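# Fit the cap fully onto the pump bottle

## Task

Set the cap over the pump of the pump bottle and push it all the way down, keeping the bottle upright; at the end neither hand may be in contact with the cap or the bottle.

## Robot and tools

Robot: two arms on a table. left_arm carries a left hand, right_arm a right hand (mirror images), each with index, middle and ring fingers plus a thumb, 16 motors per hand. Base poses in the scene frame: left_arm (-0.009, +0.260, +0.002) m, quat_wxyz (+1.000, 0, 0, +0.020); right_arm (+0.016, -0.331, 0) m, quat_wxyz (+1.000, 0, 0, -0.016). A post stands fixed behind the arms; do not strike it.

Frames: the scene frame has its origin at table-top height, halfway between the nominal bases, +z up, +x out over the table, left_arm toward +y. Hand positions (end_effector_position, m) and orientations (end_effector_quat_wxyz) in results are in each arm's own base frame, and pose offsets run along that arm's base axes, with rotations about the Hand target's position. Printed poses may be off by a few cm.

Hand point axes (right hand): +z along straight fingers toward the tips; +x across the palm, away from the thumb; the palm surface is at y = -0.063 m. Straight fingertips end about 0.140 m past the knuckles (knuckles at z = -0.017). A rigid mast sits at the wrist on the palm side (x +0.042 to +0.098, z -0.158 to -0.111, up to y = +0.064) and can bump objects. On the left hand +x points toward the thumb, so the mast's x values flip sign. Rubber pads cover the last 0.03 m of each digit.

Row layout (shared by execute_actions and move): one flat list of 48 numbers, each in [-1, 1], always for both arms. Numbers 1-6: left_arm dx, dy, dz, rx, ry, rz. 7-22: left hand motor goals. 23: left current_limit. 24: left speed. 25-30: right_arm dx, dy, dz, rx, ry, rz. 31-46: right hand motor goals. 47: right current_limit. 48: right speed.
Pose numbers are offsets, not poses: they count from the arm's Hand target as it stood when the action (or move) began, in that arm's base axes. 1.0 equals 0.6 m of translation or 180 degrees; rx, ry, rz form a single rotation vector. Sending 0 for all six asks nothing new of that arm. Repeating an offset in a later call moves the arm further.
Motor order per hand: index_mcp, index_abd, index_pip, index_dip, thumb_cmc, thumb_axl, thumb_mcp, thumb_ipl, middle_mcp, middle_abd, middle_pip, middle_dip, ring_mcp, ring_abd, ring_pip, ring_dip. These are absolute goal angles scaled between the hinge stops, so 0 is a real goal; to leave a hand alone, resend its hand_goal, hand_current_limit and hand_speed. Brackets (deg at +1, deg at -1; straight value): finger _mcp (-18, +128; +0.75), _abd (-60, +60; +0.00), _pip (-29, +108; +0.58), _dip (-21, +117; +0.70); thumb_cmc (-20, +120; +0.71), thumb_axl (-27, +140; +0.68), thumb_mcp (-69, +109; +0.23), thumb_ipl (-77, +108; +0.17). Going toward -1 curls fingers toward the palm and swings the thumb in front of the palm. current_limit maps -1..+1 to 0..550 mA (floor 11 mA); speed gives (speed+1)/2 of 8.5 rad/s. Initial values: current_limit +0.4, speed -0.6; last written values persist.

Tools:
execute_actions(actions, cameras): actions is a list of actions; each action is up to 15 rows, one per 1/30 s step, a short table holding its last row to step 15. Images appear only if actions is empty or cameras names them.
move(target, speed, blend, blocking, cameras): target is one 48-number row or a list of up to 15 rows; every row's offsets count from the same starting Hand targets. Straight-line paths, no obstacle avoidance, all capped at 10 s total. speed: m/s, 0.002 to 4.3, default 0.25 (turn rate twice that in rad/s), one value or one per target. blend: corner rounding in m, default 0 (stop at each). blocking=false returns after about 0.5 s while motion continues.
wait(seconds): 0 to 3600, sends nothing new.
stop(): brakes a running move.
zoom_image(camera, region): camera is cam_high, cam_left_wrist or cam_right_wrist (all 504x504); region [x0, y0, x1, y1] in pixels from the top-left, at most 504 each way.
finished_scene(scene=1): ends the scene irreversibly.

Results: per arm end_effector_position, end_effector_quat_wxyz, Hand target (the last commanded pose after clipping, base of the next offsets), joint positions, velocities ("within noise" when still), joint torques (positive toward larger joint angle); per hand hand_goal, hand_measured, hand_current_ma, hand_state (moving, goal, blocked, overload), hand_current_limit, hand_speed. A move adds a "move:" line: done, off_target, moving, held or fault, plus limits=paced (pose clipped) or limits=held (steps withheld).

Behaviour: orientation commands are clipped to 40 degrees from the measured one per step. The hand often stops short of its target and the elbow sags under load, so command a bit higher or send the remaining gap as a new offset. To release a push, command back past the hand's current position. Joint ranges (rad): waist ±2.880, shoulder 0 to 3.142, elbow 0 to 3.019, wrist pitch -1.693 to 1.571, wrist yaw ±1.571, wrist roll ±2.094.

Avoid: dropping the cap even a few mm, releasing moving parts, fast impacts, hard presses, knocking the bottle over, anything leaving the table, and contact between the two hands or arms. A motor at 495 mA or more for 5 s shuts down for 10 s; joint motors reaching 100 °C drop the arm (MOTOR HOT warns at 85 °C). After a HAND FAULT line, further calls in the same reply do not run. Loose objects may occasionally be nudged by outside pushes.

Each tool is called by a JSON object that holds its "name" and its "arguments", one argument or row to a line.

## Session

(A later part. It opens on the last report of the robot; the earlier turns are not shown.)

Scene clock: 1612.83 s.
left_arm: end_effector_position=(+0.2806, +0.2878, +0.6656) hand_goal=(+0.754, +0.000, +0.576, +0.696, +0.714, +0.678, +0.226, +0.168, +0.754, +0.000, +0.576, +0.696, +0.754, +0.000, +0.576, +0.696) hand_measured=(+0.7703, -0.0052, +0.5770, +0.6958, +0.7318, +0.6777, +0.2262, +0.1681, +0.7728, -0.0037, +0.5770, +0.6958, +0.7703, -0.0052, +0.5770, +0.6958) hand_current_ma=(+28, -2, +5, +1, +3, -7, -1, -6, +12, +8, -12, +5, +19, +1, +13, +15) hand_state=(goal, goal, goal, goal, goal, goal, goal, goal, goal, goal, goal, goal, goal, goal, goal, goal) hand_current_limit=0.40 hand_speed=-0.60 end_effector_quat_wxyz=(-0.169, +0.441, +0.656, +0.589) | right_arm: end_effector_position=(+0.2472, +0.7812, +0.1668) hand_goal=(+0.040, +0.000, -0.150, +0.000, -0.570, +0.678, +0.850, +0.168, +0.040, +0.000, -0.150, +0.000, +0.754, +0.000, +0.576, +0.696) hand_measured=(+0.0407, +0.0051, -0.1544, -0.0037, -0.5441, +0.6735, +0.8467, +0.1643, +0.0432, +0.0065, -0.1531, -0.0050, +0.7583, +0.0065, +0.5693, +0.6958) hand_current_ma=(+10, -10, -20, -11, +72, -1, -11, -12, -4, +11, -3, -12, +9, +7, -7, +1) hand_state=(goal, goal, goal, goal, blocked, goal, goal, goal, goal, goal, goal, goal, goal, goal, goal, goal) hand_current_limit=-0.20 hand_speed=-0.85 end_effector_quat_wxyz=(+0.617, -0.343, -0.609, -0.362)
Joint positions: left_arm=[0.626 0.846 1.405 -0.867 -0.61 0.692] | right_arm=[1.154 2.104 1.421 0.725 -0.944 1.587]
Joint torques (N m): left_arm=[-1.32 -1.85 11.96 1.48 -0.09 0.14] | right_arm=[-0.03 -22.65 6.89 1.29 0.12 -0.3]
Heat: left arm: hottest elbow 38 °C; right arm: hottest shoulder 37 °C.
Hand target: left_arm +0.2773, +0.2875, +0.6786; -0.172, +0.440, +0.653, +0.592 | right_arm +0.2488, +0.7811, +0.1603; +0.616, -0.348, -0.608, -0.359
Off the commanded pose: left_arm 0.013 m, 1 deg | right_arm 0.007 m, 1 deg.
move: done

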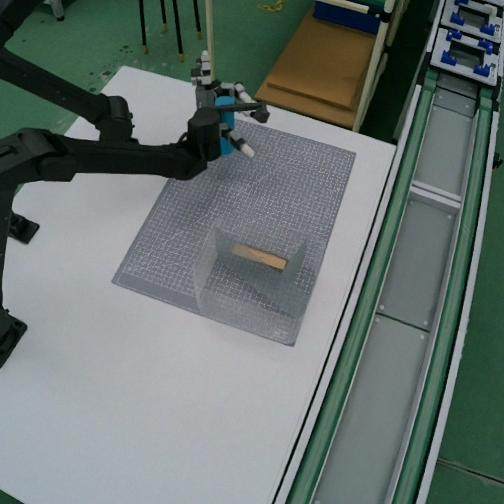

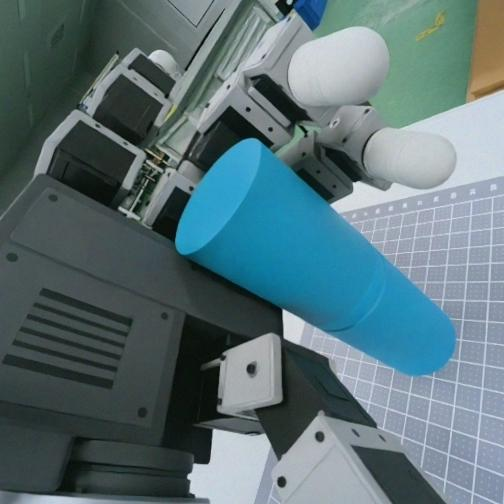

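{"name": "move", "arguments": {
  "target": [
    [0,0,0,0,0,0,0.754,0,0.576,0.696,0.714,0.678,0.226,0.168,0.754,0,0.576,0.696,0.754,0,0.576,0.696,0.4,-0.6,0,0,0,0,0,0,0.1,0,0.2,0.3,-0.571,0.678,0.85,0.168,0.1,0,0.2,0.3,0.754,0,0.576,0.696,0.0,-0.8],
    [0,0,0,0,0,0,0.754,0,0.576,0.696,0.714,0.678,0.226,0.168,0.754,0,0.576,0.696,0.754,0,0.576,0.696,0.4,-0.6,0,0,0,0,0,0,0.754,0,0.576,0.696,-0.571,0.678,0.85,0.168,0.754,0,0.576,0.696,0.754,0,0.576,0.696,0.0,-0.8]
  ],
  "speed": 0.02,
  "cameras": ["cam_high","cam_right_wrist"]
}}

{"name": "zoom_image", "arguments": {
  "camera": "cam_right_wrist",
  "region": [150, 100, 500, 400]
}}

Scene clock: 1625.53 s.
left_arm: end_effector_position=(+0.2806, +0.2878, +0.6656) hand_goal=(+0.754, +0.000, +0.576, +0.696, +0.714, +0.678, +0.226, +0.168, +0.754, +0.000, +0.576, +0.696, +0.754, +0.000, +0.576, +0.696) hand_measured=(+0.7703, -0.0052, +0.5770, +0.6958, +0.7318, +0.6767, +0.2252, +0.1672, +0.7728, -0.0037, +0.5770, +0.6958, +0.7703, -0.0052, +0.5770, +0.6958) hand_current_ma=(+25, -1, +2, -10, +1, -14, -4, -1, +19, +4, +3, -8, +22, -6, +11, +9) hand_state=(goal, goal, goal, goal, goal, goal, goal, goal, goal, goal, goal, goal, goal, goal, goal, goal) hand_current_limit=0.40 hand_speed=-0.60 end_effector_quat_wxyz=(-0.169, +0.441, +0.656, +0.589) | right_arm: end_effector_position=(+0.2473, +0.7812, +0.1668) hand_goal=(+0.754, +0.000, +0.576, +0.696, -0.570, +0.678, +0.850, +0.168, +0.754, +0.000, +0.576, +0.696, +0.754, +0.000, +0.576, +0.696) hand_measured=(+0.7571, +0.0051, +0.5821, +0.7022, -0.5429, +0.6735, +0.8467, +0.1643, +0.7535, +0.0065, +0.5821, +0.6958, +0.7583, +0.0065, +0.5693, +0.6958) hand_current_ma=(+5, -1, +2, +4, +64, -2, -1, -10, +1, +1, +4, +4, +12, +9, -3, +8) hand_state=(goal, goal, goal, goal, blocked, goal, goal, goal, goal, goal, goal, goal, goal, goal, goal, goal) hand_current_limit=0.00 hand_speed=-0.80 end_effector_quat_wxyz=(+0.617, -0.343, -0.608, -0.362)
Joint positions: left_arm=[0.626 0.846 1.405 -0.867 -0.61 0.692] | right_arm=[1.154 2.104 1.421 0.725 -0.943 1.587]
Joint torques (N m): left_arm=[-0.97 -1.96 12.01 1.43 -0.06 0.13] | right_arm=[-0.09 -22.48 6.84 1.25 0.1 -0.16]
Heat: left arm: hottest elbow 38 °C; right arm: hottest shoulder 37 °C.
Hand target: left_arm +0.2773, +0.2875, +0.6786; -0.172, +0.440, +0.653, +0.592 | right_arm +0.2488, +0.7810, +0.1603; +0.616, -0.348, -0.608, -0.359
Off the commanded pose: left_arm 0.013 m, 1 deg | right_arm 0.007 m, 1 deg.
move: done

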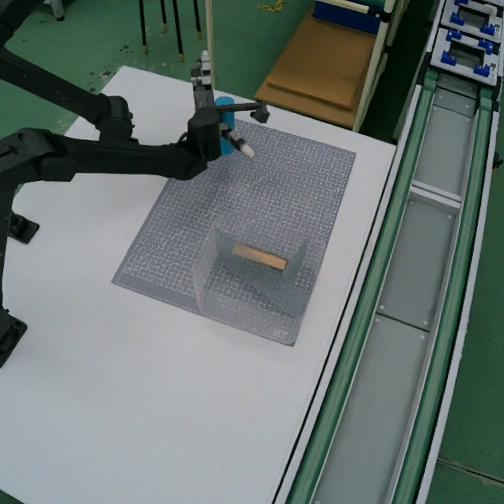

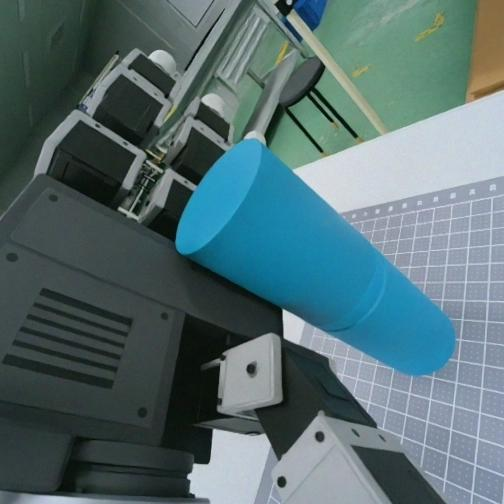

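Scaled by 1.440 from the camera's image (finer frame: 720x720).

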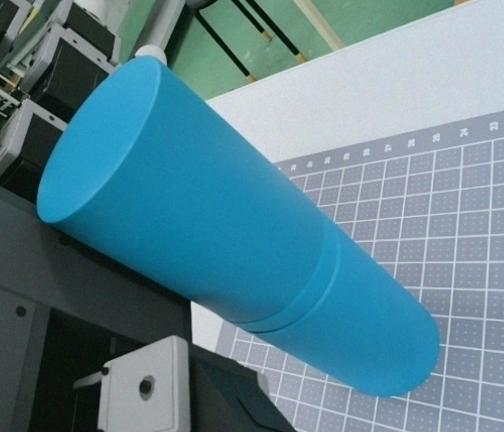

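{"name": "move", "arguments": {
  "target": [0,0,0,0,0,0,0.754,0,0.576,0.696,0.714,0.678,0.226,0.168,0.754,0,0.576,0.696,0.754,0,0.576,0.696,0.4,-0.6,-0.18,-0.106,0.0,0,0,0,0.754,0,0.576,0.696,-0.571,0.678,0.85,0.168,0.754,0,0.576,0.696,0.754,0,0.576,0.696,0,-0.8],
  "speed": 0.06,
  "cameras": ["cam_high","cam_right_wrist"]
}}

{"name": "zoom_image", "arguments": {
  "camera": "cam_high",
  "region": [190, 80, 270, 160]
}}

{"name": "zoom_image", "arguments": {
  "camera": "cam_right_wrist",
  "region": [200, 100, 504, 404]
}}

Scene clock: 1644.17 s.
left_arm: end_effector_position=(+0.2806, +0.2878, +0.6656) hand_goal=(+0.754, +0.000, +0.576, +0.696, +0.714, +0.678, +0.226, +0.168, +0.754, +0.000, +0.576, +0.696, +0.754, +0.000, +0.576, +0.696) hand_measured=(+0.7716, -0.0052, +0.5770, +0.6958, +0.7318, +0.6777, +0.2262, +0.1681, +0.7728, -0.0052, +0.5770, +0.6958, +0.7703, -0.0052, +0.5770, +0.6958) hand_current_ma=(+24, +0, -3, +3, +2, +3, -7, +3, +17, +3, -4, -2, +25, -4, +13, +13) hand_state=(goal, goal, goal, goal, goal, goal, goal, goal, goal, goal, goal, goal, goal, goal, goal, goal) hand_current_limit=0.40 hand_speed=-0.60 end_effector_quat_wxyz=(-0.169, +0.441, +0.656, +0.589) | right_arm: end_effector_position=(+0.1495, +0.7159, +0.1401) hand_goal=(+0.754, +0.000, +0.576, +0.696, -0.570, +0.678, +0.850, +0.168, +0.754, +0.000, +0.576, +0.696, +0.754, +0.000, +0.576, +0.696) hand_measured=(+0.7498, +0.0065, +0.5808, +0.7022, -0.5429, +0.6735, +0.8467, +0.1643, +0.7486, +0.0065, +0.5795, +0.6958, +0.7486, +0.0051, +0.5693, +0.6958) hand_current_ma=(-7, +0, +2, +15, +64, -2, +4, -3, -12, -2, +2, +5, -16, +8, -12, +7) hand_state=(goal, goal, goal, goal, blocked, goal, goal, goal, goal, goal, goal, goal, goal, goal, goal, goal) hand_current_limit=0.00 hand_speed=-0.80 end_effector_quat_wxyz=(+0.612, -0.366, -0.608, -0.348)
Joint positions: left_arm=[0.626 0.846 1.405 -0.867 -0.61 0.692] | right_arm=[1.273 1.949 1.087 0.85 -0.809 1.587]
Joint torques (N m): left_arm=[-1.49 -2.26 11.99 1.33 -0.09 0.12] | right_arm=[0.97 -21.6 5.98 2.32 -0.04 -0.22]
Heat: left arm: hottest elbow 38 °C; right arm: hottest shoulder 37 °C.
Hand target: left_arm +0.2773, +0.2875, +0.6786; -0.172, +0.440, +0.653, +0.592 | right_arm +0.1407, +0.7175, +0.1605; +0.616, -0.348, -0.608, -0.360
Off the commanded pose: left_arm 0.013 m, 1 deg | right_arm 0.022 m, 2 deg.
move: off_target (right_arm)

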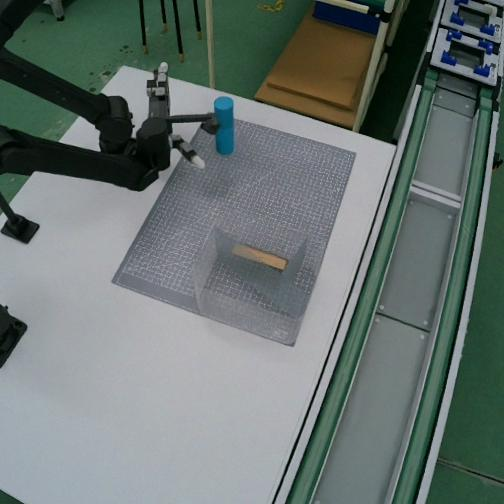

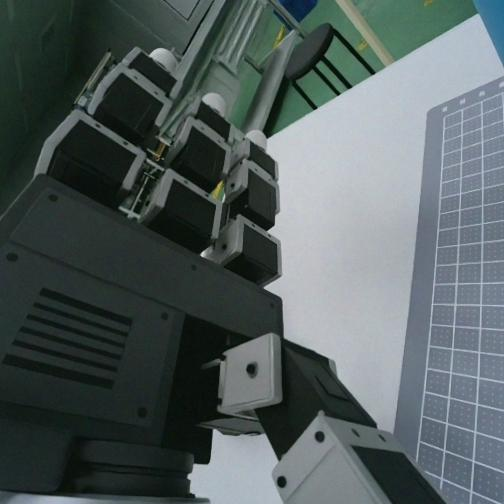

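Scaled by 6.300 from the camera's image (finer frame: 720x720).

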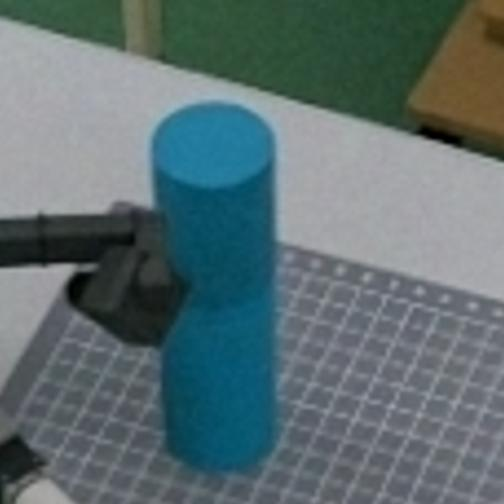

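Scaled by 1.658 from the camera's image (finer frame: 720x720).

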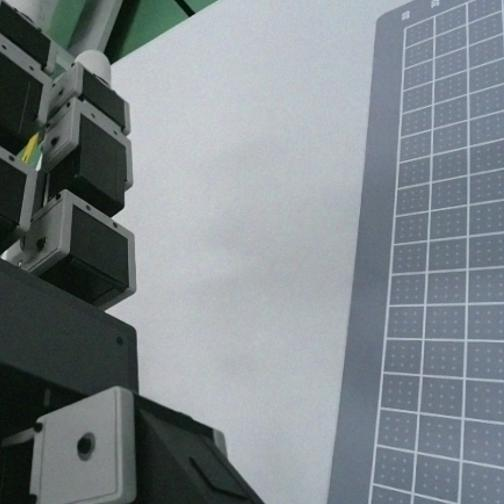

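{"name": "move", "arguments": {
  "target": [0,0,0,0,0,0,0.754,0,0.576,0.696,0.714,0.678,0.226,0.168,0.754,0,0.576,0.696,0.754,0,0.576,0.696,0.4,-0.6,-0.06,-0.2,0.06,0,0,0,0.754,0,0.576,0.696,-0.571,0.678,0.226,0.168,0.754,0,0.576,0.696,0.754,0,0.576,0.696,0,-0.8],
  "speed": 0.15,
  "cameras": ["cam_high","cam_right_wrist"]
}}

{"name": "zoom_image", "arguments": {
  "camera": "cam_high",
  "region": [190, 85, 260, 165]
}}

{"name": "zoom_image", "arguments": {
  "camera": "cam_high",
  "region": [205, 90, 245, 130]
}}

Scene clock: 1653.80 s.
left_arm: end_effector_position=(+0.2806, +0.2878, +0.6656) hand_goal=(+0.754, +0.000, +0.576, +0.696, +0.714, +0.678, +0.226, +0.168, +0.754, +0.000, +0.576, +0.696, +0.754, +0.000, +0.576, +0.696) hand_measured=(+0.7716, -0.0052, +0.5770, +0.6958, +0.7318, +0.6777, +0.2262, +0.1681, +0.7728, -0.0037, +0.5770, +0.6971, +0.7691, -0.0052, +0.5770, +0.6958) hand_current_ma=(+21, -4, +4, -3, +6, -7, -1, -2, +19, +1, +0, -2, +24, +3, +16, +7) hand_state=(goal, goal, goal, goal, goal, goal, goal, goal, goal, goal, goal, goal, goal, goal, goal, goal) hand_current_limit=0.40 hand_speed=-0.60 end_effector_quat_wxyz=(-0.169, +0.441, +0.656, +0.589) | right_arm: end_effector_position=(+0.1384, +0.6793, +0.1446) hand_goal=(+0.754, +0.000, +0.576, +0.696, -0.570, +0.678, +0.226, +0.168, +0.754, +0.000, +0.576, +0.696, +0.754, +0.000, +0.576, +0.696) hand_measured=(+0.7498, +0.0051, +0.5705, +0.6983, -0.5429, +0.6735, +0.2222, +0.1643, +0.7486, +0.0065, +0.5731, +0.6971, +0.7498, +0.0065, +0.5731, +0.6958) hand_current_ma=(-1, +3, -5, -7, +69, +1, +4, -6, -18, -11, -11, +7, -28, +7, +1, +5) hand_state=(goal, goal, goal, goal, blocked, goal, goal, goal, goal, goal, goal, goal, goal, goal, goal, goal) hand_current_limit=0.00 hand_speed=-0.80 end_effector_quat_wxyz=(+0.611, -0.371, -0.609, -0.344)
Joint positions: left_arm=[0.626 0.846 1.405 -0.867 -0.61 0.692] | right_arm=[1.273 1.864 0.97 0.869 -0.809 1.587]
Joint torques (N m): left_arm=[-1.49 -1.85 12.15 1.17 -0.08 0.11] | right_arm=[0.03 -17.44 6.61 1.59 0 -0.19]
Heat: left arm: hottest elbow 38 °C; right arm: hottest shoulder 37 °C.
Hand target: left_arm +0.2773, +0.2875, +0.6786; -0.172, +0.440, +0.653, +0.592 | right_arm +0.1396, +0.6825, +0.1431; +0.611, -0.371, -0.609, -0.344 (not the last commanded pose)
Off the commanded pose: left_arm 0.013 m, 1 deg | right_arm 0.103 m, 3 deg.
move: held (right_arm; a check stopped the path); limits=held
pose unreachable (right arm): on one or more control steps of this call, first in action 0 (counted from 0), this arm could not follow its commanded pose, so it was not sent that pose on those steps. It may still have moved: this result reports where it is.
cause: moving toward the commanded pose would bring a part of the arm too close to another arm (a part of this arm just beyond joint 6 (wrist roll) and a part of the left arm just beyond its joint 2 (shoulder), at the place that arm is still heading or pushing toward).

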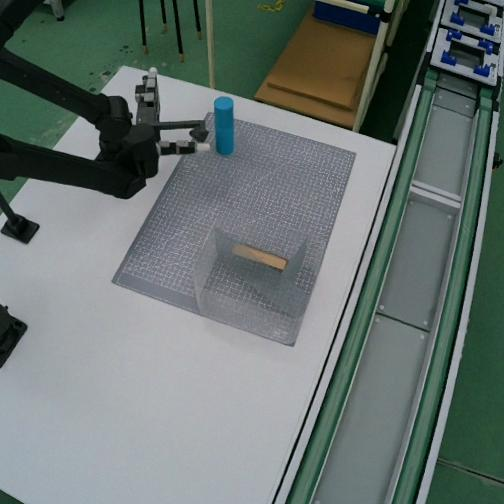

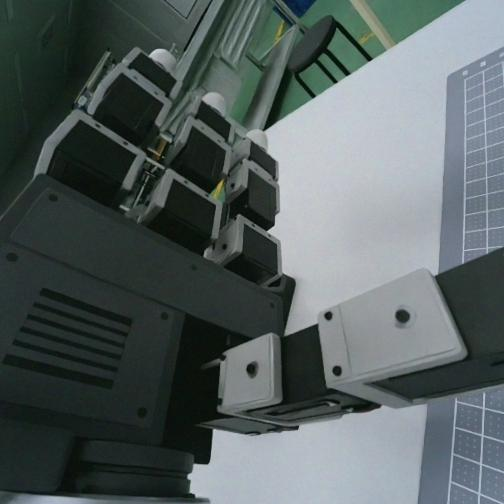

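Scaled by 6.300 from the camera's image (finer frame: 720x720).

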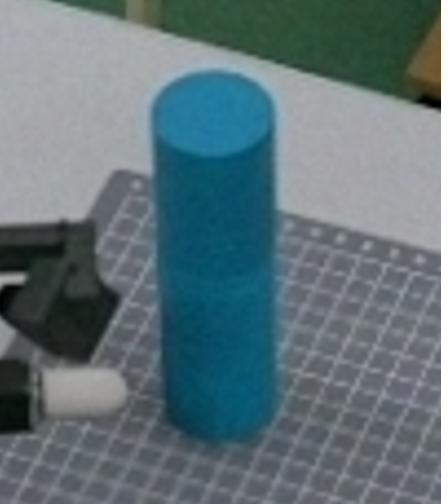

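Scaled by 12.600 from the camera's image (finer frame: 720x720).

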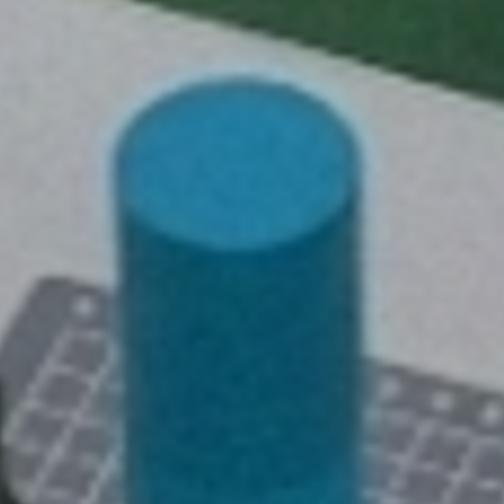

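{"name": "zoom_image", "arguments": {
  "camera": "cam_high",
  "region": [210, 115, 240, 145]
}}

Scaled by 16.800 from the camera's image (finer frame: 720x720).

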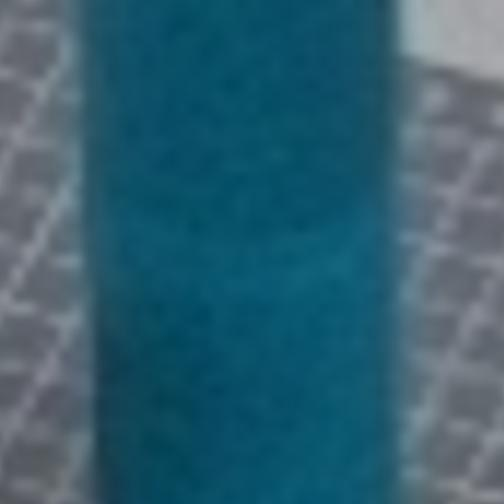

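{"name": "finished_scene", "arguments": {

}}

The scene is finished: the task was done.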